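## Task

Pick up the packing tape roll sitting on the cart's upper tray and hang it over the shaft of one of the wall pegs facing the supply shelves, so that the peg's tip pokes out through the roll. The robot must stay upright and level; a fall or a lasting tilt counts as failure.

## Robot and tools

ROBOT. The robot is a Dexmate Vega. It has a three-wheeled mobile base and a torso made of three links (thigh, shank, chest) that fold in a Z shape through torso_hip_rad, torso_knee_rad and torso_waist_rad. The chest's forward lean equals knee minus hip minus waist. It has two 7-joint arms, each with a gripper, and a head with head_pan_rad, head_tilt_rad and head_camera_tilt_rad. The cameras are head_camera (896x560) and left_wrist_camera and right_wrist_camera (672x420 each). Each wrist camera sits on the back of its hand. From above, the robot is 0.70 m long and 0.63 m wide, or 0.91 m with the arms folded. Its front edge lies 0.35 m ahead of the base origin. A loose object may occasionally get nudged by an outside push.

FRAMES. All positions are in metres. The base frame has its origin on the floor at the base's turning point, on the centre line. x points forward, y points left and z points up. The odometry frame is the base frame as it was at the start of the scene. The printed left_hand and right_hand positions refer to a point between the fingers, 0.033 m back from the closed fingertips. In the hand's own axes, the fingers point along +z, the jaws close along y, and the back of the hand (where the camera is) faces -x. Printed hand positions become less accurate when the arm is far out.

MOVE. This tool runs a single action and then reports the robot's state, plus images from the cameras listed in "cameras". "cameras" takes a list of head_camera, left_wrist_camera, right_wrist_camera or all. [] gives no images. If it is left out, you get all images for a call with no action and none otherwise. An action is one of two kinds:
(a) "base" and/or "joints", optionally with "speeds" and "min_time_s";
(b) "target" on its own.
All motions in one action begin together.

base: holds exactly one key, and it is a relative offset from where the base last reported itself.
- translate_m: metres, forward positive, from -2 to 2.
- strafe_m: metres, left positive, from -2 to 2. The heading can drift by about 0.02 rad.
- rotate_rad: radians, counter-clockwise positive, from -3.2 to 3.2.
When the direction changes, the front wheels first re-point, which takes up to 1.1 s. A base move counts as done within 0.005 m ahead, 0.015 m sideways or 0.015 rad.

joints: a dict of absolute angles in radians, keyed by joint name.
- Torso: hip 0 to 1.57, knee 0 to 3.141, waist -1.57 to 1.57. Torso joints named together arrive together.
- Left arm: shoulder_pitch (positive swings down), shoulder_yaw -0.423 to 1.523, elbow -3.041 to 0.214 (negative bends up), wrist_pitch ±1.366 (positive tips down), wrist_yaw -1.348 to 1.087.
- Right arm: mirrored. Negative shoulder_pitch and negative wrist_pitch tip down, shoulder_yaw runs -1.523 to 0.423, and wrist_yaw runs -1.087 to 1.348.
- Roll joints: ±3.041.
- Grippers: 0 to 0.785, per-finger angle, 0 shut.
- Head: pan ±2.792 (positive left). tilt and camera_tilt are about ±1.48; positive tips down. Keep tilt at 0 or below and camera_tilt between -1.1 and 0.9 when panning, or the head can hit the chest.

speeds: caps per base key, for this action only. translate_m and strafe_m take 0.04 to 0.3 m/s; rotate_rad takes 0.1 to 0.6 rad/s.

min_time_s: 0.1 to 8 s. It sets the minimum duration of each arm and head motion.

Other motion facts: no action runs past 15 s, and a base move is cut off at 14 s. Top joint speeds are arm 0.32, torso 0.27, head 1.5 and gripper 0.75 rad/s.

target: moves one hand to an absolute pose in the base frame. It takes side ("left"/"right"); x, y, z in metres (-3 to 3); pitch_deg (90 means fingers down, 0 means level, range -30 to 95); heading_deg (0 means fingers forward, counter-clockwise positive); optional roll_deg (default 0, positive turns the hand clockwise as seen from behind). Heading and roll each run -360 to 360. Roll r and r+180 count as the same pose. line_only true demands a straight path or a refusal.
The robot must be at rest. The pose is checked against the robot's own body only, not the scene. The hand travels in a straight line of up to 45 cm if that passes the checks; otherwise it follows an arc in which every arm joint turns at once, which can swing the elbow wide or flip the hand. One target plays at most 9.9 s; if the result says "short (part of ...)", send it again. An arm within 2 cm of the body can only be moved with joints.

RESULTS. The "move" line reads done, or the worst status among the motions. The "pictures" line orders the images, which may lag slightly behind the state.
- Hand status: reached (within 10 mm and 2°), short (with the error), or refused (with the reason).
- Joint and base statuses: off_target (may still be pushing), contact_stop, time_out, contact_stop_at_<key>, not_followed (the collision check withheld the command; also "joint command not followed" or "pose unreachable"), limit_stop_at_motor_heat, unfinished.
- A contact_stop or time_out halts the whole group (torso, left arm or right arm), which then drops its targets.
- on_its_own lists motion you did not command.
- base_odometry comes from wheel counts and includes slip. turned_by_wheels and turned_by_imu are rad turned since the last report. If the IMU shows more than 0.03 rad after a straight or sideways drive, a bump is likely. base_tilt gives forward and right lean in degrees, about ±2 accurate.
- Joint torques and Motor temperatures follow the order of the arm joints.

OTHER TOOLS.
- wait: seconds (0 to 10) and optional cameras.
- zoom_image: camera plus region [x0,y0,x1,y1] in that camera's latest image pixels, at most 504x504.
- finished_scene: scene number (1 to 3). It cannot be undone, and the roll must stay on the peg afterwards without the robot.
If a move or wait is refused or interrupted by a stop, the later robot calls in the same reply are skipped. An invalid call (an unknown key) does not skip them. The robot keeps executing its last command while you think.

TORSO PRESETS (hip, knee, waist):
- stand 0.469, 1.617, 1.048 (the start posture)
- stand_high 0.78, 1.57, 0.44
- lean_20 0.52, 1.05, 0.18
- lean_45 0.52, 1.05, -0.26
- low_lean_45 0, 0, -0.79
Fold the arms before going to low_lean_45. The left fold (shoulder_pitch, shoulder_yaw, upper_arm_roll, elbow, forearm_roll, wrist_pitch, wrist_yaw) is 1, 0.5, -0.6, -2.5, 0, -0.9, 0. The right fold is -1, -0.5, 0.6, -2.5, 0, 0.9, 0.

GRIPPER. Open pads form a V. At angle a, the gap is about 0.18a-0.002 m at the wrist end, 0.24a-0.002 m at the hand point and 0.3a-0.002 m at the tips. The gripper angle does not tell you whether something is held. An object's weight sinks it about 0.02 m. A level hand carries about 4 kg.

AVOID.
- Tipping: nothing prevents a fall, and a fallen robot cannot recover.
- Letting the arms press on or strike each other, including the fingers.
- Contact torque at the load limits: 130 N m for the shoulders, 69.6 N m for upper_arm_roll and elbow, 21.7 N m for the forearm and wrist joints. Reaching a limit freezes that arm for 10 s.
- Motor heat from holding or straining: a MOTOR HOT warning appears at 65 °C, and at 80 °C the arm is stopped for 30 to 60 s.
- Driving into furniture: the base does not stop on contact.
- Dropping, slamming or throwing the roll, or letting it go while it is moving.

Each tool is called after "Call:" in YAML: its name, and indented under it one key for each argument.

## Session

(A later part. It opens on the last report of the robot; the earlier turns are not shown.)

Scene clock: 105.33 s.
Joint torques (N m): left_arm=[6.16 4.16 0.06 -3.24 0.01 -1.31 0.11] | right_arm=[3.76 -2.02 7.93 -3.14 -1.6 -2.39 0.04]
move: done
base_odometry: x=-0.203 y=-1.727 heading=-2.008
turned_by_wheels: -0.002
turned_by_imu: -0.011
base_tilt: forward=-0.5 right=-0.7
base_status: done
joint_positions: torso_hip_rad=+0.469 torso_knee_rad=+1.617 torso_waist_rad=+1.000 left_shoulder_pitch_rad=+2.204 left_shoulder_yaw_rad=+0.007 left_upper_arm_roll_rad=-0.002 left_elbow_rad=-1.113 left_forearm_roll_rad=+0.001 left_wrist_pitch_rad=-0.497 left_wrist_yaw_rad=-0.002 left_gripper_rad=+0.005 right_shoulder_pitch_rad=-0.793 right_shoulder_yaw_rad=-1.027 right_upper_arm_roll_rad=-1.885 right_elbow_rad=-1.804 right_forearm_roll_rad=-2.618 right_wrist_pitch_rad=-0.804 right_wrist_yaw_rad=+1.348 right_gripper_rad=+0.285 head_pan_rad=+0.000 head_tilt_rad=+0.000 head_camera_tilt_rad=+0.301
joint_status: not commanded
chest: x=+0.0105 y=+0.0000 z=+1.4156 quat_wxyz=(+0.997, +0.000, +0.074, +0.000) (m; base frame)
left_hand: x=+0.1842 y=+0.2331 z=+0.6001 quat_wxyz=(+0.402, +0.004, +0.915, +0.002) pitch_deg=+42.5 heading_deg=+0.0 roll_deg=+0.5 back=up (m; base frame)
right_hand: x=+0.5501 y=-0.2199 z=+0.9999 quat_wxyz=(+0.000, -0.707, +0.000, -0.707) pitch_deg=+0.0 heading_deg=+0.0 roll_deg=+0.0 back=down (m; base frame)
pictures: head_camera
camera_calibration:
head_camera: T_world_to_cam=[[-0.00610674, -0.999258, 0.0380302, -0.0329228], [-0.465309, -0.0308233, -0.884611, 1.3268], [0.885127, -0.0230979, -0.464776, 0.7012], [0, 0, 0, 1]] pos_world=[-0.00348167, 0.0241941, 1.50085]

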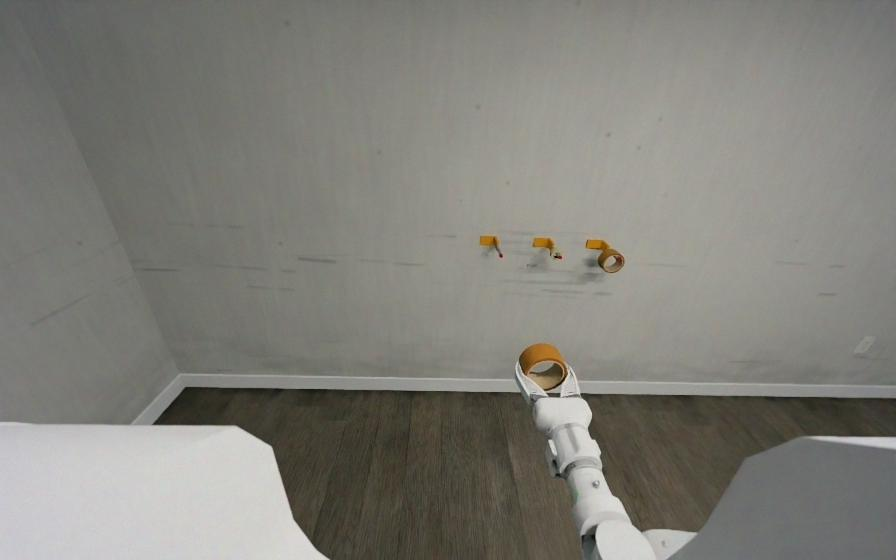

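Call:
move:
  target: {"side":"right","x":0.55,"y":-0.242,"z":0.963,"pitch_deg":0,"heading_deg":0}

Call:
move:
  base: {"translate_m":0.54}
  speeds: {"translate_m":0.2}
  cameras: ["head_camera","right_wrist_camera"]

Call:
zoom_image:
  camera: "right_wrist_camera"
  region: [240, 190, 450, 390]

Call:
zoom_image:
  camera: "head_camera"
  region: [450, 260, 650, 440]

Scene clock: 116.87 s.
Joint torques (N m): left_arm=[5.92 1.55 2.8 -3.12 0.54 -1.73 0.23] | right_arm=[3.63 -2.53 8.03 -1.57 -0.96 -2.22 -0.07]
move: done
base_odometry: x=-0.203 y=-1.727 heading=-2.008
turned_by_wheels: +0.000
turned_by_imu: +0.000
base_tilt: forward=-0.6 right=-0.8
base_status: not commanded
joint_positions: torso_hip_rad=+0.469 torso_knee_rad=+1.617 torso_waist_rad=+1.000 left_shoulder_pitch_rad=+2.204 left_shoulder_yaw_rad=+0.007 left_upper_arm_roll_rad=-0.002 left_elbow_rad=-1.113 left_forearm_roll_rad=+0.001 left_wrist_pitch_rad=-0.497 left_wrist_yaw_rad=-0.002 left_gripper_rad=+0.005 right_shoulder_pitch_rad=-0.847 right_shoulder_yaw_rad=-0.966 right_upper_arm_roll_rad=-1.881 right_elbow_rad=-1.604 right_forearm_roll_rad=-2.593 right_wrist_pitch_rad=-0.939 right_wrist_yaw_rad=+1.295 right_gripper_rad=+0.285 head_pan_rad=+0.000 head_tilt_rad=+0.000 head_camera_tilt_rad=+0.301
joint_status: not commanded
chest: x=+0.0105 y=+0.0000 z=+1.4156 quat_wxyz=(+0.997, +0.000, +0.074, +0.000) (m; base frame)
left_hand: x=+0.1842 y=+0.2331 z=+0.6001 quat_wxyz=(+0.402, +0.004, +0.915, +0.002) pitch_deg=+42.5 heading_deg=+0.0 roll_deg=+0.5 back=up (m; base frame)
right_hand: x=+0.5500 y=-0.2416 z=+0.9637 quat_wxyz=(+0.000, -0.707, +0.000, -0.707) pitch_deg=+0.0 heading_deg=+0.0 roll_deg=+0.0 back=down (m; base frame)
right_hand_status: reached (straight line, planned for 1.0 s): 1 mm and 0.0 deg off.
camera_calibration:
head_camera: T_world_to_cam=[[-0.00610674, -0.999258, 0.0380302, -0.0329228], [-0.465309, -0.0308233, -0.884611, 1.3268], [0.885127, -0.0230979, -0.464776, 0.7012], [0, 0, 0, 1]] pos_world=[-0.00348167, 0.0241941, 1.50085]
left_wrist_camera: T_world_to_cam=[[-0.013265, -0.998375, 0.0554187, 0.194671], [-0.748411, -0.0268414, -0.662692, 0.597241], [0.663102, -0.0502666, -0.746839, 0.487868], [0, 0, 0, 1]] pos_world=[0.126058, 0.234909, 0.749357]
right_wrist_camera: T_world_to_cam=[[0.0440457, 0.999029, 0.000243307, 0.221232], [-0.113626, 0.00476764, 0.993512, -0.840744], [0.992547, -0.0437876, 0.113726, -0.509456], [0, 0, 0, 1]] pos_world=[0.400384, -0.239316, 0.893173]

Scene clock: 120.97 s.
Joint torques (N m): left_arm=[5.89 1.18 0.32 -0.21 -0.55 -2.07 0.27] | right_arm=[2.01 -1.75 7.95 -1.14 -1.02 -2.55 -0.17]
move: done
base_odometry: x=-0.432 y=-2.216 heading=-2.010
turned_by_wheels: -0.002
turned_by_imu: -0.004
base_tilt: forward=-0.5 right=-0.8
base_status: done
joint_positions: torso_hip_rad=+0.469 torso_knee_rad=+1.617 torso_waist_rad=+1.000 left_shoulder_pitch_rad=+2.204 left_shoulder_yaw_rad=+0.007 left_upper_arm_roll_rad=-0.002 left_elbow_rad=-1.113 left_forearm_roll_rad=+0.001 left_wrist_pitch_rad=-0.497 left_wrist_yaw_rad=-0.002 left_gripper_rad=+0.005 right_shoulder_pitch_rad=-0.848 right_shoulder_yaw_rad=-0.965 right_upper_arm_roll_rad=-1.881 right_elbow_rad=-1.599 right_forearm_roll_rad=-2.592 right_wrist_pitch_rad=-0.942 right_wrist_yaw_rad=+1.294 right_gripper_rad=+0.285 head_pan_rad=+0.000 head_tilt_rad=+0.000 head_camera_tilt_rad=+0.301
joint_status: not commanded
chest: x=+0.0105 y=+0.0000 z=+1.4156 quat_wxyz=(+0.997, +0.000, +0.074, +0.000) (m; base frame)
left_hand: x=+0.1842 y=+0.2331 z=+0.6001 quat_wxyz=(+0.402, +0.004, +0.915, +0.002) pitch_deg=+42.5 heading_deg=+0.0 roll_deg=+0.5 back=up (m; base frame)
right_hand: x=+0.5500 y=-0.2420 z=+0.9630 quat_wxyz=(+0.000, -0.707, +0.000, -0.707) pitch_deg=+0.0 heading_deg=+0.0 roll_deg=+0.0 back=down (m; base frame)
pictures: head_camera, right_wrist_camera
camera_calibration:
head_camera: T_world_to_cam=[[-0.00610674, -0.999258, 0.0380302, -0.0329228], [-0.465309, -0.0308233, -0.884611, 1.3268], [0.885127, -0.0230979, -0.464776, 0.7012], [0, 0, 0, 1]] pos_world=[-0.00348167, 0.0241941, 1.50085]
right_wrist_camera: T_world_to_cam=[[0.0440335, 0.99903, 0.000346776, 0.221649], [-0.113729, 0.0046679, 0.993501, -0.840029], [0.992535, -0.0437868, 0.113824, -0.509382], [0, 0, 0, 1]] pos_world=[0.400284, -0.239817, 0.892473]

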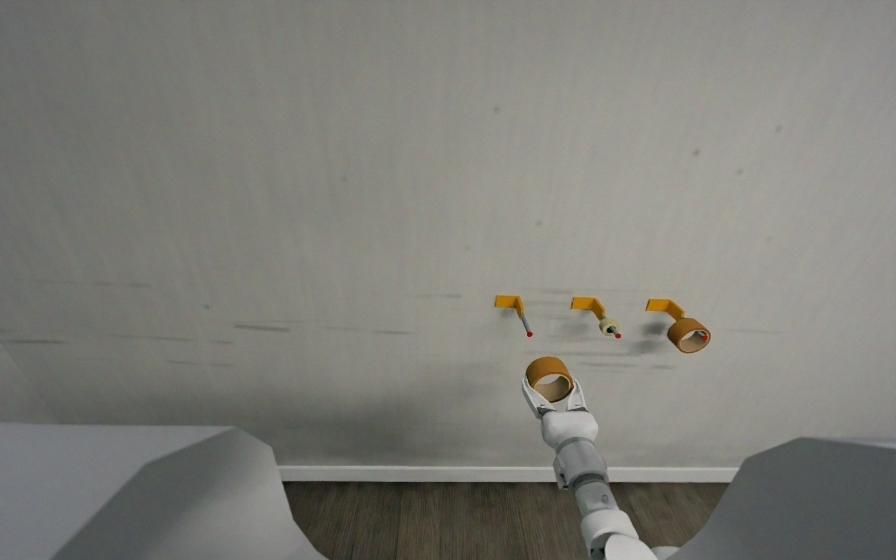

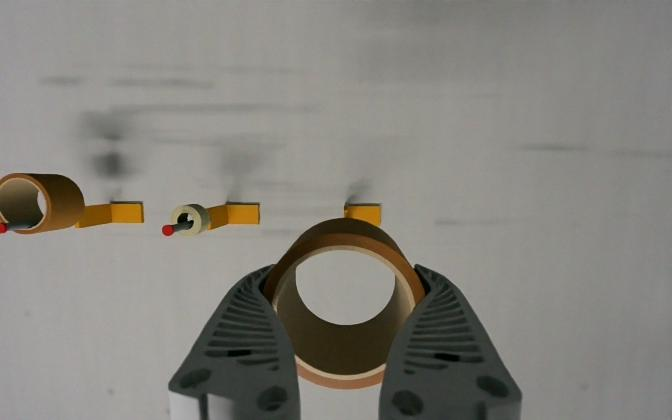

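Scaled by 2.400 from the camera's 672x420 image, which has a finer 960x600 frame.

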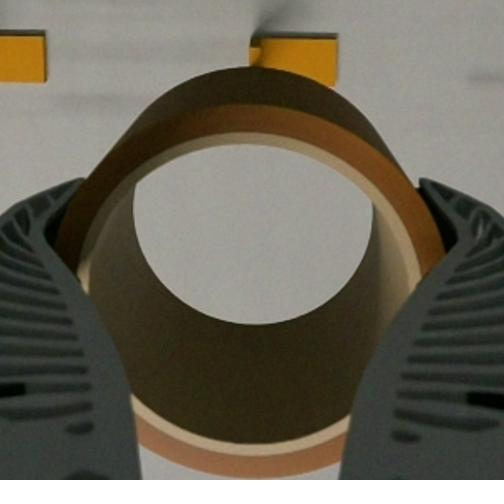

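Scaled by 2.520 from the camera's 896x560 image, which has a finer 960x600 frame.

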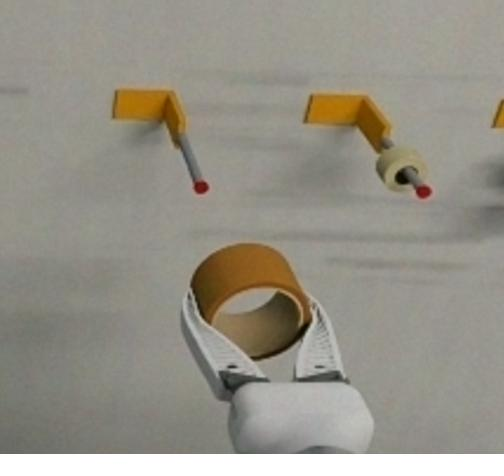

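Call:
move:
  base: {"translate_m":0.1}
  speeds: {"translate_m":0.1}
  cameras: ["right_wrist_camera"]

Call:
zoom_image:
  camera: "right_wrist_camera"
  region: [240, 190, 450, 390]

Scene clock: 129.87 s.
Joint torques (N m): left_arm=[7.34 -1.08 -0.19 -2.15 0.39 -2.39 0.51] | right_arm=[2.37 -2.44 8.07 -1.39 -1.06 -1.13 -0.26]
move: done
base_odometry: x=-0.475 y=-2.306 heading=-2.011
turned_by_wheels: -0.001
turned_by_imu: -0.002
base_tilt: forward=-0.7 right=-0.9
base_status: done
joint_positions: torso_hip_rad=+0.469 torso_knee_rad=+1.617 torso_waist_rad=+1.000 left_shoulder_pitch_rad=+2.204 left_shoulder_yaw_rad=+0.007 left_upper_arm_roll_rad=-0.002 left_elbow_rad=-1.113 left_forearm_roll_rad=+0.001 left_wrist_pitch_rad=-0.497 left_wrist_yaw_rad=-0.002 left_gripper_rad=+0.005 right_shoulder_pitch_rad=-0.848 right_shoulder_yaw_rad=-0.965 right_upper_arm_roll_rad=-1.881 right_elbow_rad=-1.599 right_forearm_roll_rad=-2.592 right_wrist_pitch_rad=-0.942 right_wrist_yaw_rad=+1.294 right_gripper_rad=+0.285 head_pan_rad=+0.000 head_tilt_rad=+0.000 head_camera_tilt_rad=+0.301
joint_status: not commanded
chest: x=+0.0105 y=+0.0000 z=+1.4156 quat_wxyz=(+0.997, +0.000, +0.074, +0.000) (m; base frame)
left_hand: x=+0.1842 y=+0.2331 z=+0.6001 quat_wxyz=(+0.402, +0.004, +0.915, +0.002) pitch_deg=+42.5 heading_deg=+0.0 roll_deg=+0.5 back=up (m; base frame)
right_hand: x=+0.5500 y=-0.2420 z=+0.9630 quat_wxyz=(+0.000, -0.707, +0.000, -0.707) pitch_deg=+0.0 heading_deg=+0.0 roll_deg=+0.0 back=down (m; base frame)
pictures: right_wrist_camera
camera_calibration:
right_wrist_camera: T_world_to_cam=[[0.0440335, 0.99903, 0.000346776, 0.221649], [-0.113729, 0.0046679, 0.993501, -0.840029], [0.992535, -0.0437868, 0.113824, -0.509382], [0, 0, 0, 1]] pos_world=[0.400284, -0.239817, 0.892473]

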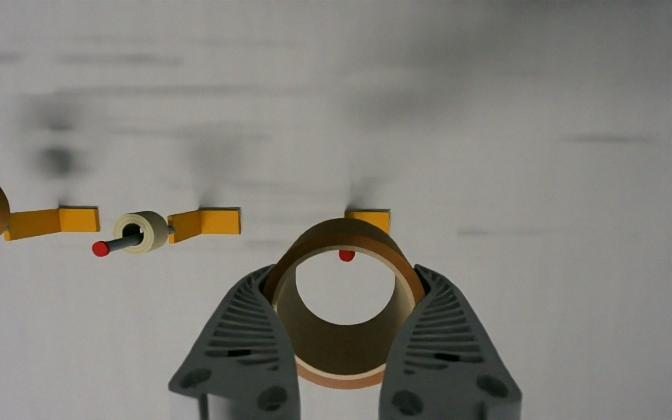

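Scaled by 2.400 from the camera's 672x420 image, which has a finer 960x600 frame.

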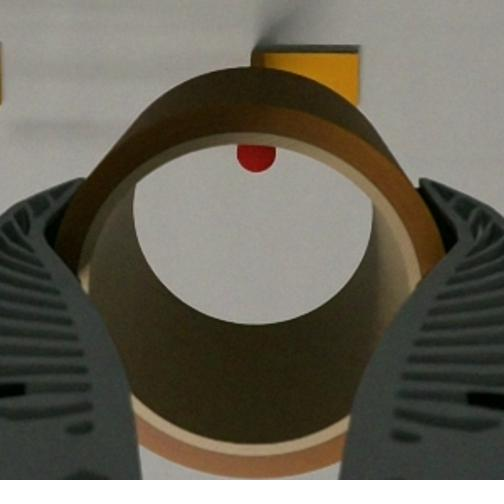

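Call:
move:
  base: {"translate_m":0.1}
  speeds: {"translate_m":0.08}
  cameras: ["right_wrist_camera"]

Call:
zoom_image:
  camera: "right_wrist_camera"
  region: [240, 190, 450, 390]

Scene clock: 135.40 s.
Joint torques (N m): left_arm=[8.47 1.06 1.32 -2.67 -0.13 -2.45 0.01] | right_arm=[4 -2.74 8.01 -2.26 -1.01 -1.55 -0.14]
move: done
base_odometry: x=-0.517 y=-2.397 heading=-2.012
turned_by_wheels: -0.001
turned_by_imu: -0.002
base_tilt: forward=-0.4 right=-0.8
base_status: done
joint_positions: torso_hip_rad=+0.469 torso_knee_rad=+1.617 torso_waist_rad=+1.000 left_shoulder_pitch_rad=+2.204 left_shoulder_yaw_rad=+0.007 left_upper_arm_roll_rad=-0.002 left_elbow_rad=-1.113 left_forearm_roll_rad=+0.001 left_wrist_pitch_rad=-0.497 left_wrist_yaw_rad=-0.002 left_gripper_rad=+0.005 right_shoulder_pitch_rad=-0.848 right_shoulder_yaw_rad=-0.965 right_upper_arm_roll_rad=-1.881 right_elbow_rad=-1.599 right_forearm_roll_rad=-2.592 right_wrist_pitch_rad=-0.942 right_wrist_yaw_rad=+1.294 right_gripper_rad=+0.285 head_pan_rad=+0.000 head_tilt_rad=+0.000 head_camera_tilt_rad=+0.301
joint_status: not commanded
chest: x=+0.0105 y=+0.0000 z=+1.4156 quat_wxyz=(+0.997, +0.000, +0.074, +0.000) (m; base frame)
left_hand: x=+0.1842 y=+0.2331 z=+0.6001 quat_wxyz=(+0.402, +0.004, +0.915, +0.002) pitch_deg=+42.5 heading_deg=+0.0 roll_deg=+0.5 back=up (m; base frame)
right_hand: x=+0.5500 y=-0.2420 z=+0.9630 quat_wxyz=(+0.000, -0.707, +0.000, -0.707) pitch_deg=+0.0 heading_deg=+0.0 roll_deg=+0.0 back=down (m; base frame)
pictures: right_wrist_camera
camera_calibration:
right_wrist_camera: T_world_to_cam=[[0.0440335, 0.99903, 0.000346776, 0.221649], [-0.113729, 0.0046679, 0.993501, -0.840029], [0.992535, -0.0437868, 0.113824, -0.509382], [0, 0, 0, 1]] pos_world=[0.400284, -0.239817, 0.892473]

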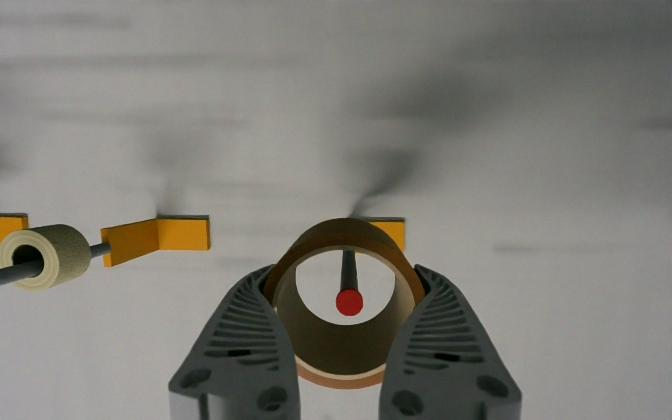

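Scaled by 2.400 from the camera's 672x420 image, which has a finer 960x600 frame.

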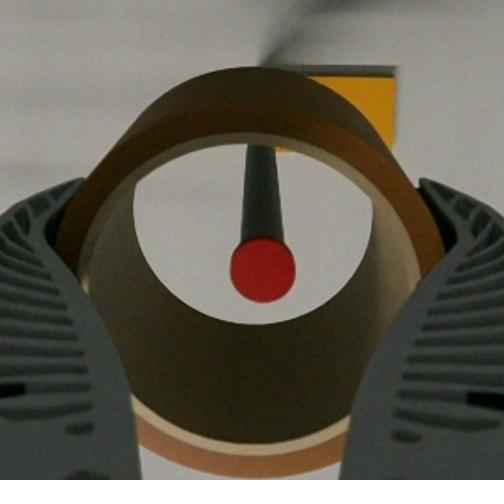

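Call:
move:
  base: {"translate_m":0.036}
  speeds: {"translate_m":0.05}

Call:
move:
  target: {"side":"right","x":0.55,"y":-0.24,"z":0.932,"pitch_deg":0,"heading_deg":0,"line_only":true}
  cameras: ["head_camera","right_wrist_camera"]

Call:
zoom_image:
  camera: "right_wrist_camera"
  region: [240, 220, 450, 420]

Call:
zoom_image:
  camera: "head_camera"
  region: [450, 280, 650, 460]

Scene clock: 140.97 s.
Joint torques (N m): left_arm=[8.67 2.47 1.66 -2.77 0.25 -1.53 0.19] | right_arm=[3.78 -2.79 7.42 -1.37 -1.09 -1.8 -0.17]
move: done
base_odometry: x=-0.533 y=-2.430 heading=-2.014
turned_by_wheels: -0.001
turned_by_imu: -0.002
base_tilt: forward=-0.6 right=-0.7
base_status: done
joint_positions: torso_hip_rad=+0.469 torso_knee_rad=+1.617 torso_waist_rad=+1.000 left_shoulder_pitch_rad=+2.204 left_shoulder_yaw_rad=+0.007 left_upper_arm_roll_rad=-0.002 left_elbow_rad=-1.113 left_forearm_roll_rad=+0.001 left_wrist_pitch_rad=-0.497 left_wrist_yaw_rad=-0.002 left_gripper_rad=+0.005 right_shoulder_pitch_rad=-0.848 right_shoulder_yaw_rad=-0.965 right_upper_arm_roll_rad=-1.881 right_elbow_rad=-1.599 right_forearm_roll_rad=-2.592 right_wrist_pitch_rad=-0.942 right_wrist_yaw_rad=+1.294 right_gripper_rad=+0.285 head_pan_rad=+0.000 head_tilt_rad=+0.000 head_camera_tilt_rad=+0.301
joint_status: not commanded
chest: x=+0.0105 y=+0.0000 z=+1.4156 quat_wxyz=(+0.997, +0.000, +0.074, +0.000) (m; base frame)
left_hand: x=+0.1842 y=+0.2331 z=+0.6001 quat_wxyz=(+0.402, +0.004, +0.915, +0.002) pitch_deg=+42.5 heading_deg=+0.0 roll_deg=+0.5 back=up (m; base frame)
right_hand: x=+0.5500 y=-0.2420 z=+0.9630 quat_wxyz=(+0.000, -0.707, +0.000, -0.707) pitch_deg=+0.0 heading_deg=+0.0 roll_deg=+0.0 back=down (m; base frame)
camera_calibration:
head_camera: T_world_to_cam=[[-0.00610738, -0.999258, 0.038029, -0.032921], [-0.465309, -0.0308219, -0.884611, 1.3268], [0.885127, -0.0230979, -0.464776, 0.7012], [0, 0, 0, 1]] pos_world=[-0.00348167, 0.0241941, 1.50085]
left_wrist_camera: T_world_to_cam=[[-0.013265, -0.998375, 0.0554187, 0.194671], [-0.748411, -0.0268414, -0.662692, 0.597241], [0.663102, -0.0502666, -0.746839, 0.487868], [0, 0, 0, 1]] pos_world=[0.126058, 0.234909, 0.749357]
right_wrist_camera: T_world_to_cam=[[0.0440335, 0.99903, 0.000346776, 0.221649], [-0.113729, 0.0046679, 0.993501, -0.83993], [0.992535, -0.0437868, 0.113824, -0.509371], [0, 0, 0, 1]] pos_world=[0.400284, -0.239817, 0.892373]

Scene clock: 143.07 s.
Joint torques (N m): left_arm=[8.29 -0.96 1.53 -1.38 -0.01 -1.74 0.03] | right_arm=[3.79 -2.4 8.19 -1.33 -0.62 -2.54 -0.26]
move: done
base_odometry: x=-0.533 y=-2.430 heading=-2.014
turned_by_wheels: +0.000
turned_by_imu: +0.000
base_tilt: forward=-0.5 right=-0.8
base_status: not commanded
joint_positions: torso_hip_rad=+0.469 torso_knee_rad=+1.617 torso_waist_rad=+1.000 left_shoulder_pitch_rad=+2.204 left_shoulder_yaw_rad=+0.007 left_upper_arm_roll_rad=-0.002 left_elbow_rad=-1.113 left_forearm_roll_rad=+0.001 left_wrist_pitch_rad=-0.497 left_wrist_yaw_rad=-0.002 left_gripper_rad=+0.005 right_shoulder_pitch_rad=-0.897 right_shoulder_yaw_rad=-0.865 right_upper_arm_roll_rad=-1.869 right_elbow_rad=-1.423 right_forearm_roll_rad=-2.565 right_wrist_pitch_rad=-1.018 right_wrist_yaw_rad=+1.265 right_gripper_rad=+0.285 head_pan_rad=+0.000 head_tilt_rad=+0.000 head_camera_tilt_rad=+0.301
joint_status: not commanded
chest: x=+0.0105 y=+0.0000 z=+1.4156 quat_wxyz=(+0.997, +0.000, +0.074, +0.000) (m; base frame)
left_hand: x=+0.1842 y=+0.2331 z=+0.6001 quat_wxyz=(+0.402, +0.004, +0.915, +0.002) pitch_deg=+42.5 heading_deg=+0.0 roll_deg=+0.5 back=up (m; base frame)
right_hand: x=+0.5500 y=-0.2401 z=+0.9327 quat_wxyz=(+0.000, -0.707, +0.000, -0.707) pitch_deg=+0.0 heading_deg=+0.0 roll_deg=+0.0 back=down (m; base frame)
right_hand_status: reached (straight line, planned for 0.9 s): 1 mm and 0.0 deg off.
pictures: head_camera, right_wrist_camera
camera_calibration:
head_camera: T_world_to_cam=[[-0.00610738, -0.999258, 0.038029, -0.032921], [-0.465309, -0.0308219, -0.884611, 1.3268], [0.885127, -0.0230979, -0.464776, 0.7012], [0, 0, 0, 1]] pos_world=[-0.00348167, 0.0241941, 1.50085]
right_wrist_camera: T_world_to_cam=[[0.0439461, 0.999034, 0.000235861, 0.219788], [-0.113725, 0.00476806, 0.993501, -0.809902], [0.99254, -0.0436873, 0.113825, -0.505924], [0, 0, 0, 1]] pos_world=[0.400384, -0.237817, 0.862173]

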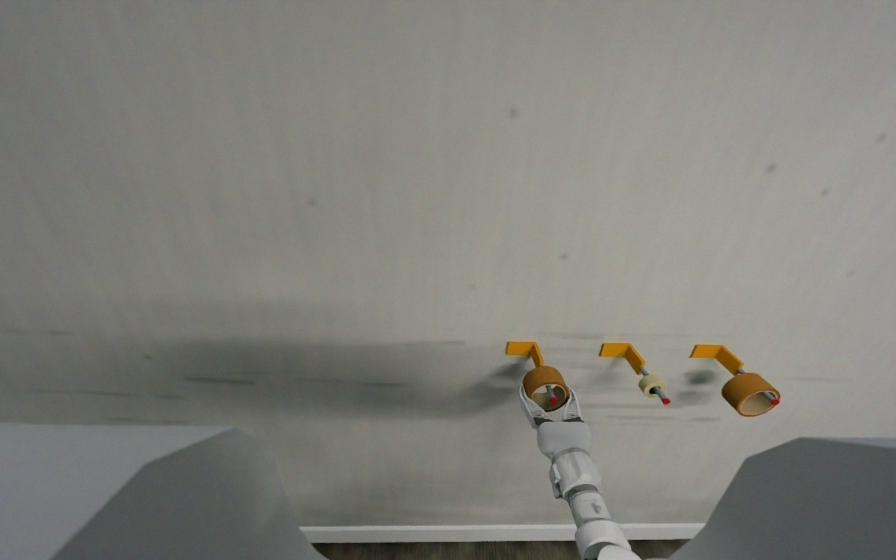

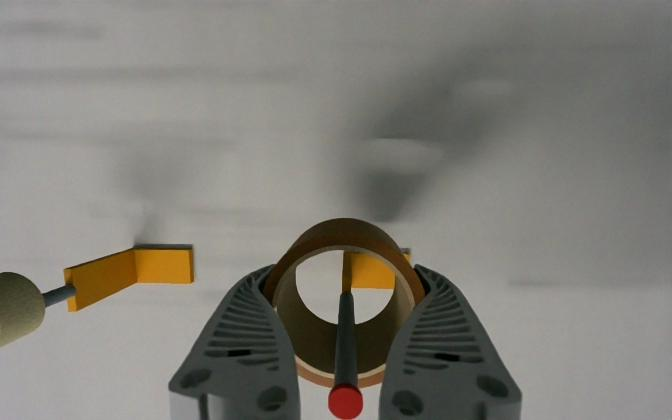

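Scaled by 2.400 from the camera's 672x420 image, which has a finer 960x600 frame.

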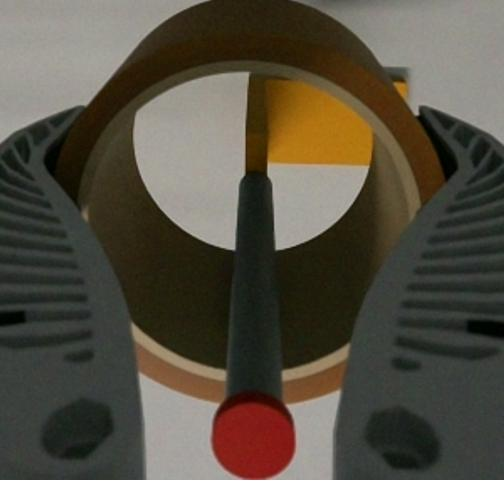

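Scaled by 2.520 from the camera's 896x560 image, which has a finer 960x600 frame.

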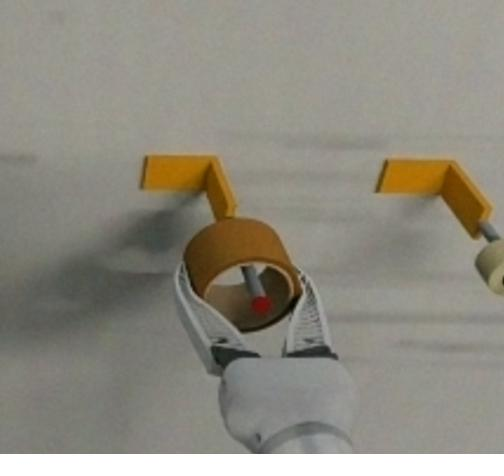

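Call:
move:
  target: {"side":"right","x":0.55,"y":-0.24,"z":0.923,"pitch_deg":0,"heading_deg":0,"line_only":true}

Call:
move:
  target: {"side":"right","x":0.55,"y":-0.24,"z":0.918,"pitch_deg":0,"heading_deg":0,"line_only":true}
  cameras: ["right_wrist_camera"]

Call:
zoom_image:
  camera: "right_wrist_camera"
  region: [240, 220, 450, 420]

Scene clock: 149.20 s.
Joint torques (N m): left_arm=[7.89 3.49 0.59 -2.94 -0.23 -1.31 -0.02] | right_arm=[0.19 1.18 6 -0.68 -0.31 -1.86 -0.16]
move: done
base_odometry: x=-0.533 y=-2.430 heading=-2.014
turned_by_wheels: +0.000
turned_by_imu: +0.000
base_tilt: forward=-0.5 right=-0.7
base_status: not commanded
joint_positions: torso_hip_rad=+0.469 torso_knee_rad=+1.617 torso_waist_rad=+1.000 left_shoulder_pitch_rad=+2.204 left_shoulder_yaw_rad=+0.007 left_upper_arm_roll_rad=-0.002 left_elbow_rad=-1.113 left_forearm_roll_rad=+0.001 left_wrist_pitch_rad=-0.497 left_wrist_yaw_rad=-0.002 left_gripper_rad=+0.005 right_shoulder_pitch_rad=-0.912 right_shoulder_yaw_rad=-0.834 right_upper_arm_roll_rad=-1.865 right_elbow_rad=-1.364 right_forearm_roll_rad=-2.552 right_wrist_pitch_rad=-1.044 right_wrist_yaw_rad=+1.251 right_gripper_rad=+0.285 head_pan_rad=+0.000 head_tilt_rad=+0.000 head_camera_tilt_rad=+0.301
joint_status: not commanded
chest: x=+0.0105 y=+0.0000 z=+1.4156 quat_wxyz=(+0.997, +0.000, +0.074, +0.000) (m; base frame)
left_hand: x=+0.1842 y=+0.2331 z=+0.6001 quat_wxyz=(+0.402, +0.004, +0.915, +0.002) pitch_deg=+42.5 heading_deg=+0.0 roll_deg=+0.5 back=up (m; base frame)
right_hand: x=+0.5501 y=-0.2400 z=+0.9237 quat_wxyz=(+0.000, -0.707, +0.000, -0.707) pitch_deg=+0.0 heading_deg=+0.0 roll_deg=+0.0 back=down (m; base frame)
right_hand_status: reached (straight line, planned for 0.5 s): 1 mm and 0.0 deg off.
camera_calibration:
head_camera: T_world_to_cam=[[-0.00610674, -0.999258, 0.0380302, -0.0329228], [-0.465309, -0.0308233, -0.884611, 1.3268], [0.885127, -0.0230979, -0.464776, 0.7012], [0, 0, 0, 1]] pos_world=[-0.00348167, 0.0241941, 1.50085]
left_wrist_camera: T_world_to_cam=[[-0.013265, -0.998375, 0.0554187, 0.194671], [-0.748411, -0.0268414, -0.662692, 0.597241], [0.663102, -0.0502666, -0.746839, 0.487868], [0, 0, 0, 1]] pos_world=[0.126058, 0.234909, 0.749357]
right_wrist_camera: T_world_to_cam=[[0.0439332, 0.999034, 0.000344536, 0.219703], [-0.113927, 0.0046674, 0.993478, -0.800883], [0.992517, -0.0436859, 0.114022, -0.505058], [0, 0, 0, 1]] pos_world=[0.400384, -0.237817, 0.853172]

Scene clock: 150.37 s.
Joint torques (N m): left_arm=[8.04 -0.12 -0.44 -0.58 0.56 -1.73 -0.26] | right_arm=[-6.34 -1.17 2.78 0.14 1.27 0.05 -0.56]
move: done
base_odometry: x=-0.533 y=-2.430 heading=-2.014
turned_by_wheels: +0.000
turned_by_imu: +0.000
base_tilt: forward=-0.7 right=-0.8
base_status: not commanded
joint_positions: torso_hip_rad=+0.469 torso_knee_rad=+1.617 torso_waist_rad=+1.000 left_shoulder_pitch_rad=+2.204 left_shoulder_yaw_rad=+0.007 left_upper_arm_roll_rad=-0.002 left_elbow_rad=-1.113 left_forearm_roll_rad=+0.001 left_wrist_pitch_rad=-0.497 left_wrist_yaw_rad=-0.002 left_gripper_rad=+0.005 right_shoulder_pitch_rad=-0.921 right_shoulder_yaw_rad=-0.816 right_upper_arm_roll_rad=-1.863 right_elbow_rad=-1.331 right_forearm_roll_rad=-2.544 right_wrist_pitch_rad=-1.059 right_wrist_yaw_rad=+1.242 right_gripper_rad=+0.285 head_pan_rad=+0.000 head_tilt_rad=+0.000 head_camera_tilt_rad=+0.301
joint_status: not commanded
chest: x=+0.0104 y=+0.0000 z=+1.4156 quat_wxyz=(+0.997, +0.000, +0.074, +0.000) (m; base frame)
left_hand: x=+0.1842 y=+0.2331 z=+0.6001 quat_wxyz=(+0.402, +0.004, +0.915, +0.002) pitch_deg=+42.5 heading_deg=+0.0 roll_deg=+0.5 back=up (m; base frame)
right_hand: x=+0.5503 y=-0.2399 z=+0.9192 quat_wxyz=(+0.000, -0.707, +0.000, -0.707) pitch_deg=-0.1 heading_deg=+0.0 roll_deg=+0.0 back=down (m; base frame)
right_hand_status: reached (straight line, planned for 0.4 s): 1 mm and 0.1 deg off.
pictures: right_wrist_camera
camera_calibration:
right_wrist_camera: T_world_to_cam=[[0.0437739, 0.999041, 0.000872745, 0.219211], [-0.114851, 0.00416449, 0.993374, -0.795836], [0.992418, -0.0435841, 0.114923, -0.505513], [0, 0, 0, 1]] pos_world=[0.400683, -0.237719, 0.848466]

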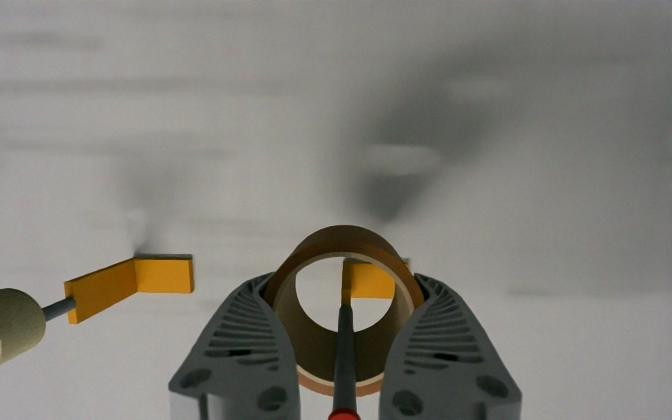

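Scaled by 2.400 from the camera's 672x420 image, which has a finer 960x600 frame.

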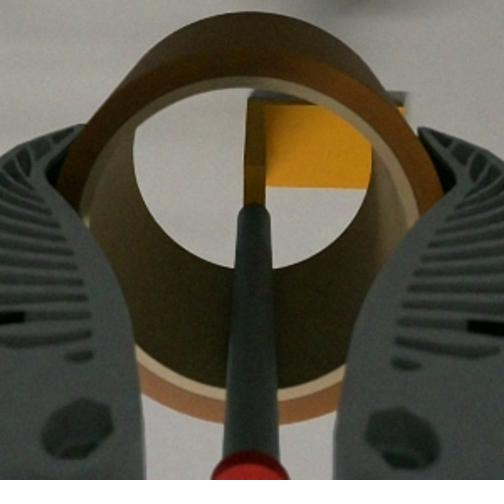

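Call:
move:
  target: {"side":"right","x":0.55,"y":-0.24,"z":0.921,"pitch_deg":0,"heading_deg":0,"line_only":true}

Call:
move:
  joints: {"right_gripper_rad":0.4}

Call:
move:
  joints: {"right_gripper_rad":0.6}
  cameras: ["right_wrist_camera"]

Scene clock: 159.43 s.
Joint torques (N m): left_arm=[8.2 -1.26 -1.21 -1.33 0.4 -2.12 0.5] | right_arm=[17.57 -5.81 -3.3 -2.99 0.02 -0.46 -0.19]
move: done
base_odometry: x=-0.533 y=-2.430 heading=-2.014
turned_by_wheels: +0.000
turned_by_imu: +0.000
base_tilt: forward=-0.6 right=-0.8
base_status: not commanded
joint_positions: torso_hip_rad=+0.469 torso_knee_rad=+1.617 torso_waist_rad=+1.000 left_shoulder_pitch_rad=+2.204 left_shoulder_yaw_rad=+0.007 left_upper_arm_roll_rad=-0.002 left_elbow_rad=-1.113 left_forearm_roll_rad=+0.001 left_wrist_pitch_rad=-0.497 left_wrist_yaw_rad=-0.002 left_gripper_rad=+0.005 right_shoulder_pitch_rad=-0.918 right_shoulder_yaw_rad=-0.822 right_upper_arm_roll_rad=-1.864 right_elbow_rad=-1.342 right_forearm_roll_rad=-2.547 right_wrist_pitch_rad=-1.054 right_wrist_yaw_rad=+1.245 right_gripper_rad=+0.285 head_pan_rad=+0.000 head_tilt_rad=+0.000 head_camera_tilt_rad=+0.301
joint_status: not commanded
chest: x=+0.0104 y=+0.0000 z=+1.4156 quat_wxyz=(+0.997, +0.000, +0.074, +0.000) (m; base frame)
left_hand: x=+0.1842 y=+0.2331 z=+0.6001 quat_wxyz=(+0.403, +0.004, +0.915, +0.002) pitch_deg=+42.5 heading_deg=+0.0 roll_deg=+0.5 back=up (m; base frame)
right_hand: x=+0.5501 y=-0.2400 z=+0.9206 quat_wxyz=(+0.000, -0.707, +0.000, -0.707) pitch_deg=+0.0 heading_deg=+0.0 roll_deg=+0.0 back=down (m; base frame)
right_hand_status: reached (straight line, planned for 0.3 s): 0 mm and 0.0 deg off.
camera_calibration:
head_camera: T_world_to_cam=[[-0.00611136, -0.999258, 0.0380304, -0.0329237], [-0.465231, -0.0308234, -0.884652, 1.32681], [0.885168, -0.0230994, -0.464697, 0.701171], [0, 0, 0, 1]] pos_world=[-0.00358059, 0.0241941, 1.50085]
left_wrist_camera: T_world_to_cam=[[-0.0132729, -0.998375, 0.0554172, 0.194673], [-0.748318, -0.0268417, -0.662797, 0.597309], [0.663208, -0.0502669, -0.746745, 0.487784], [0, 0, 0, 1]] pos_world=[0.126059, 0.234909, 0.749357]
right_wrist_camera: T_world_to_cam=[[0.0441622, 0.999024, 0.000992561, 0.218959], [-0.114359, 0.00406829, 0.993431, -0.797631], [0.992457, -0.0439856, 0.114427, -0.505079], [0, 0, 0, 1]] pos_world=[0.400383, -0.237717, 0.849969]

Scene clock: 160.03 s.
Joint torques (N m): left_arm=[7.93 -0.65 -0.07 -3.74 0.02 -2.5 0.02] | right_arm=[22.71 -5.82 -0.86 -2.91 -0.81 -1.88 0.15]
move: done
base_odometry: x=-0.533 y=-2.430 heading=-2.014
turned_by_wheels: +0.000
turned_by_imu: +0.000
base_tilt: forward=-0.5 right=-0.9
base_status: not commanded
joint_positions: torso_hip_rad=+0.469 torso_knee_rad=+1.617 torso_waist_rad=+1.000 left_shoulder_pitch_rad=+2.204 left_shoulder_yaw_rad=+0.007 left_upper_arm_roll_rad=-0.002 left_elbow_rad=-1.113 left_forearm_roll_rad=+0.001 left_wrist_pitch_rad=-0.497 left_wrist_yaw_rad=-0.002 left_gripper_rad=+0.005 right_shoulder_pitch_rad=-0.918 right_shoulder_yaw_rad=-0.824 right_upper_arm_roll_rad=-1.864 right_elbow_rad=-1.345 right_forearm_roll_rad=-2.547 right_wrist_pitch_rad=-1.052 right_wrist_yaw_rad=+1.246 right_gripper_rad=+0.400 head_pan_rad=+0.000 head_tilt_rad=+0.000 head_camera_tilt_rad=+0.301
joint_status: all done
chest: x=+0.0104 y=+0.0000 z=+1.4156 quat_wxyz=(+0.997, +0.000, +0.074, +0.000) (m; base frame)
left_hand: x=+0.1842 y=+0.2331 z=+0.6001 quat_wxyz=(+0.403, +0.004, +0.915, +0.002) pitch_deg=+42.5 heading_deg=+0.0 roll_deg=+0.5 back=up (m; base frame)
right_hand: x=+0.5499 y=-0.2400 z=+0.9208 quat_wxyz=(+0.000, -0.707, +0.000, -0.707) pitch_deg=+0.0 heading_deg=+0.0 roll_deg=+0.0 back=down (m; base frame)
camera_calibration:
head_camera: T_world_to_cam=[[-0.00611136, -0.999258, 0.0380304, -0.0329237], [-0.465231, -0.0308234, -0.884652, 1.32681], [0.885168, -0.0230994, -0.464697, 0.701171], [0, 0, 0, 1]] pos_world=[-0.00358059, 0.0241941, 1.50085]
left_wrist_camera: T_world_to_cam=[[-0.0132729, -0.998375, 0.0554172, 0.194673], [-0.748318, -0.0268417, -0.662797, 0.597309], [0.663208, -0.0502669, -0.746745, 0.487784], [0, 0, 0, 1]] pos_world=[0.126059, 0.234909, 0.749357]
right_wrist_camera: T_world_to_cam=[[0.044295, 0.999018, 0.0006848, 0.219169], [-0.11384, 0.0043665, 0.993489, -0.79813], [0.992511, -0.0440846, 0.113922, -0.504631], [0, 0, 0, 1]] pos_world=[0.400284, -0.237716, 0.850272]

Scene clock: 160.73 s.
Joint torques (N m): left_arm=[9.06 2.1 1.11 -0.38 -0.09 -2.36 0.39] | right_arm=[21.42 -5.32 -0.44 -3.63 -1.21 -1.57 0.22]
move: done
base_odometry: x=-0.533 y=-2.430 heading=-2.014
turned_by_wheels: +0.000
turned_by_imu: +0.000
base_tilt: forward=-0.6 right=-0.8
base_status: not commanded
joint_positions: torso_hip_rad=+0.469 torso_knee_rad=+1.617 torso_waist_rad=+1.000 left_shoulder_pitch_rad=+2.204 left_shoulder_yaw_rad=+0.007 left_upper_arm_roll_rad=-0.002 left_elbow_rad=-1.113 left_forearm_roll_rad=+0.001 left_wrist_pitch_rad=-0.497 left_wrist_yaw_rad=-0.002 left_gripper_rad=+0.005 right_shoulder_pitch_rad=-0.917 right_shoulder_yaw_rad=-0.824 right_upper_arm_roll_rad=-1.864 right_elbow_rad=-1.346 right_forearm_roll_rad=-2.547 right_wrist_pitch_rad=-1.052 right_wrist_yaw_rad=+1.246 right_gripper_rad=+0.600 head_pan_rad=+0.000 head_tilt_rad=+0.000 head_camera_tilt_rad=+0.301
joint_status: all done
chest: x=+0.0104 y=+0.0000 z=+1.4156 quat_wxyz=(+0.997, +0.000, +0.074, +0.000) (m; base frame)
left_hand: x=+0.1842 y=+0.2331 z=+0.6001 quat_wxyz=(+0.403, +0.004, +0.915, +0.002) pitch_deg=+42.5 heading_deg=+0.0 roll_deg=+0.5 back=up (m; base frame)
right_hand: x=+0.5499 y=-0.2401 z=+0.9209 quat_wxyz=(+0.000, -0.707, +0.000, -0.707) pitch_deg=+0.0 heading_deg=+0.0 roll_deg=+0.0 back=down (m; base frame)
pictures: right_wrist_camera
camera_calibration:
right_wrist_camera: T_world_to_cam=[[0.0443074, 0.999018, 0.000580308, 0.219357], [-0.113737, 0.00446724, 0.993501, -0.798169], [0.992522, -0.0440855, 0.113823, -0.504457], [0, 0, 0, 1]] pos_world=[0.400184, -0.237815, 0.850273]

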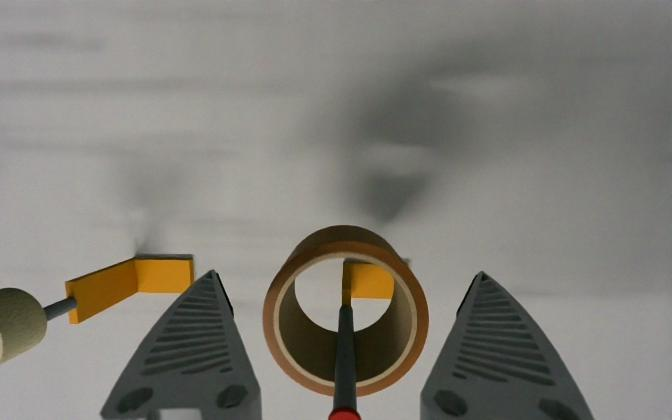

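Call:
move:
  base: {"translate_m":-0.3}
  speeds: {"translate_m":0.15}
  cameras: ["right_wrist_camera","head_camera"]

Scene clock: 167.00 s.
Joint torques (N m): left_arm=[6.85 0.3 1.02 -2.89 0.11 -1.77 0.53] | right_arm=[21.02 -5.1 -0.4 -3.67 -0.91 -1.43 0.06]
move: done
base_odometry: x=-0.403 y=-2.159 heading=-2.016
turned_by_wheels: -0.002
turned_by_imu: -0.002
base_tilt: forward=-0.5 right=-0.9
base_status: done
joint_positions: torso_hip_rad=+0.469 torso_knee_rad=+1.617 torso_waist_rad=+1.000 left_shoulder_pitch_rad=+2.204 left_shoulder_yaw_rad=+0.007 left_upper_arm_roll_rad=-0.002 left_elbow_rad=-1.113 left_forearm_roll_rad=+0.001 left_wrist_pitch_rad=-0.497 left_wrist_yaw_rad=-0.002 left_gripper_rad=+0.005 right_shoulder_pitch_rad=-0.917 right_shoulder_yaw_rad=-0.824 right_upper_arm_roll_rad=-1.864 right_elbow_rad=-1.346 right_forearm_roll_rad=-2.547 right_wrist_pitch_rad=-1.052 right_wrist_yaw_rad=+1.246 right_gripper_rad=+0.600 head_pan_rad=+0.000 head_tilt_rad=+0.000 head_camera_tilt_rad=+0.301
joint_status: not commanded
chest: x=+0.0103 y=+0.0000 z=+1.4157 quat_wxyz=(+0.997, +0.000, +0.074, +0.000) (m; base frame)
left_hand: x=+0.1842 y=+0.2331 z=+0.6001 quat_wxyz=(+0.403, +0.004, +0.915, +0.002) pitch_deg=+42.5 heading_deg=+0.0 roll_deg=+0.5 back=up (m; base frame)
right_hand: x=+0.5499 y=-0.2401 z=+0.9209 quat_wxyz=(+0.000, -0.707, +0.000, -0.707) pitch_deg=+0.0 heading_deg=+0.0 roll_deg=+0.0 back=down (m; base frame)
pictures: head_camera, right_wrist_camera
camera_calibration:
head_camera: T_world_to_cam=[[-0.00611197, -0.999258, 0.0380265, -0.0329185], [-0.465189, -0.0308207, -0.884675, 1.3268], [0.88519, -0.0230966, -0.464656, 0.701196], [0, 0, 0, 1]] pos_world=[-0.00368001, 0.0241942, 1.50085]
right_wrist_camera: T_world_to_cam=[[0.0443074, 0.999018, 0.000580308, 0.219357], [-0.113737, 0.00446724, 0.993501, -0.798268], [0.992522, -0.0440855, 0.113823, -0.504468], [0, 0, 0, 1]] pos_world=[0.400184, -0.237815, 0.850373]

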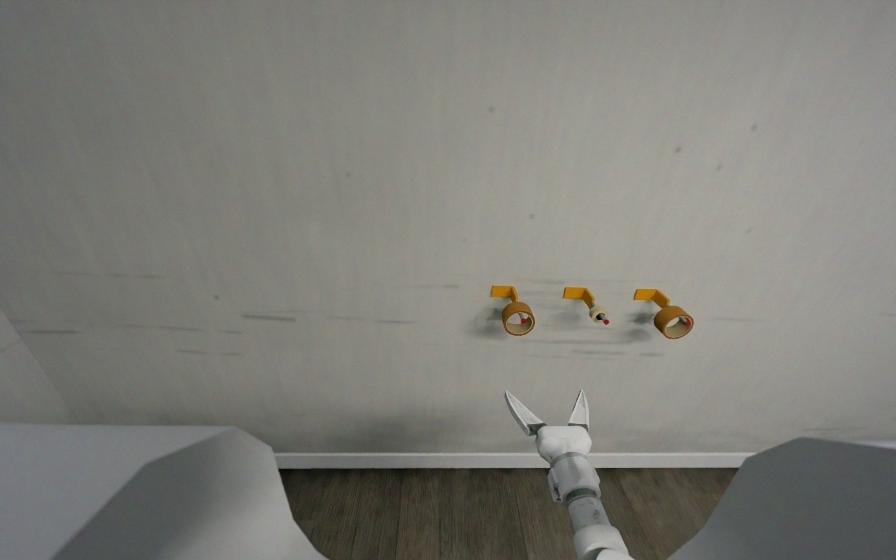

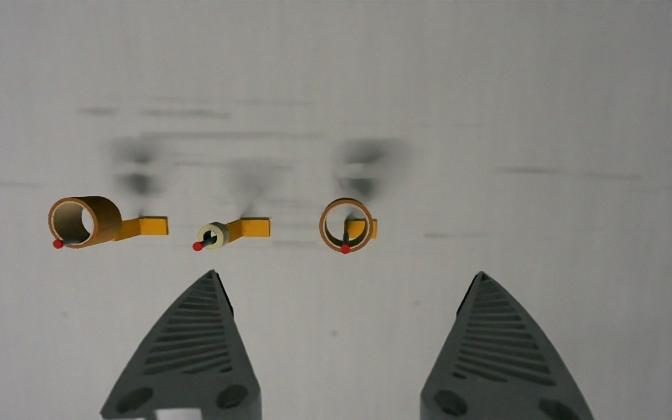

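Call:
finished_scene:
  scene: 3

The scene is finished: the task was done.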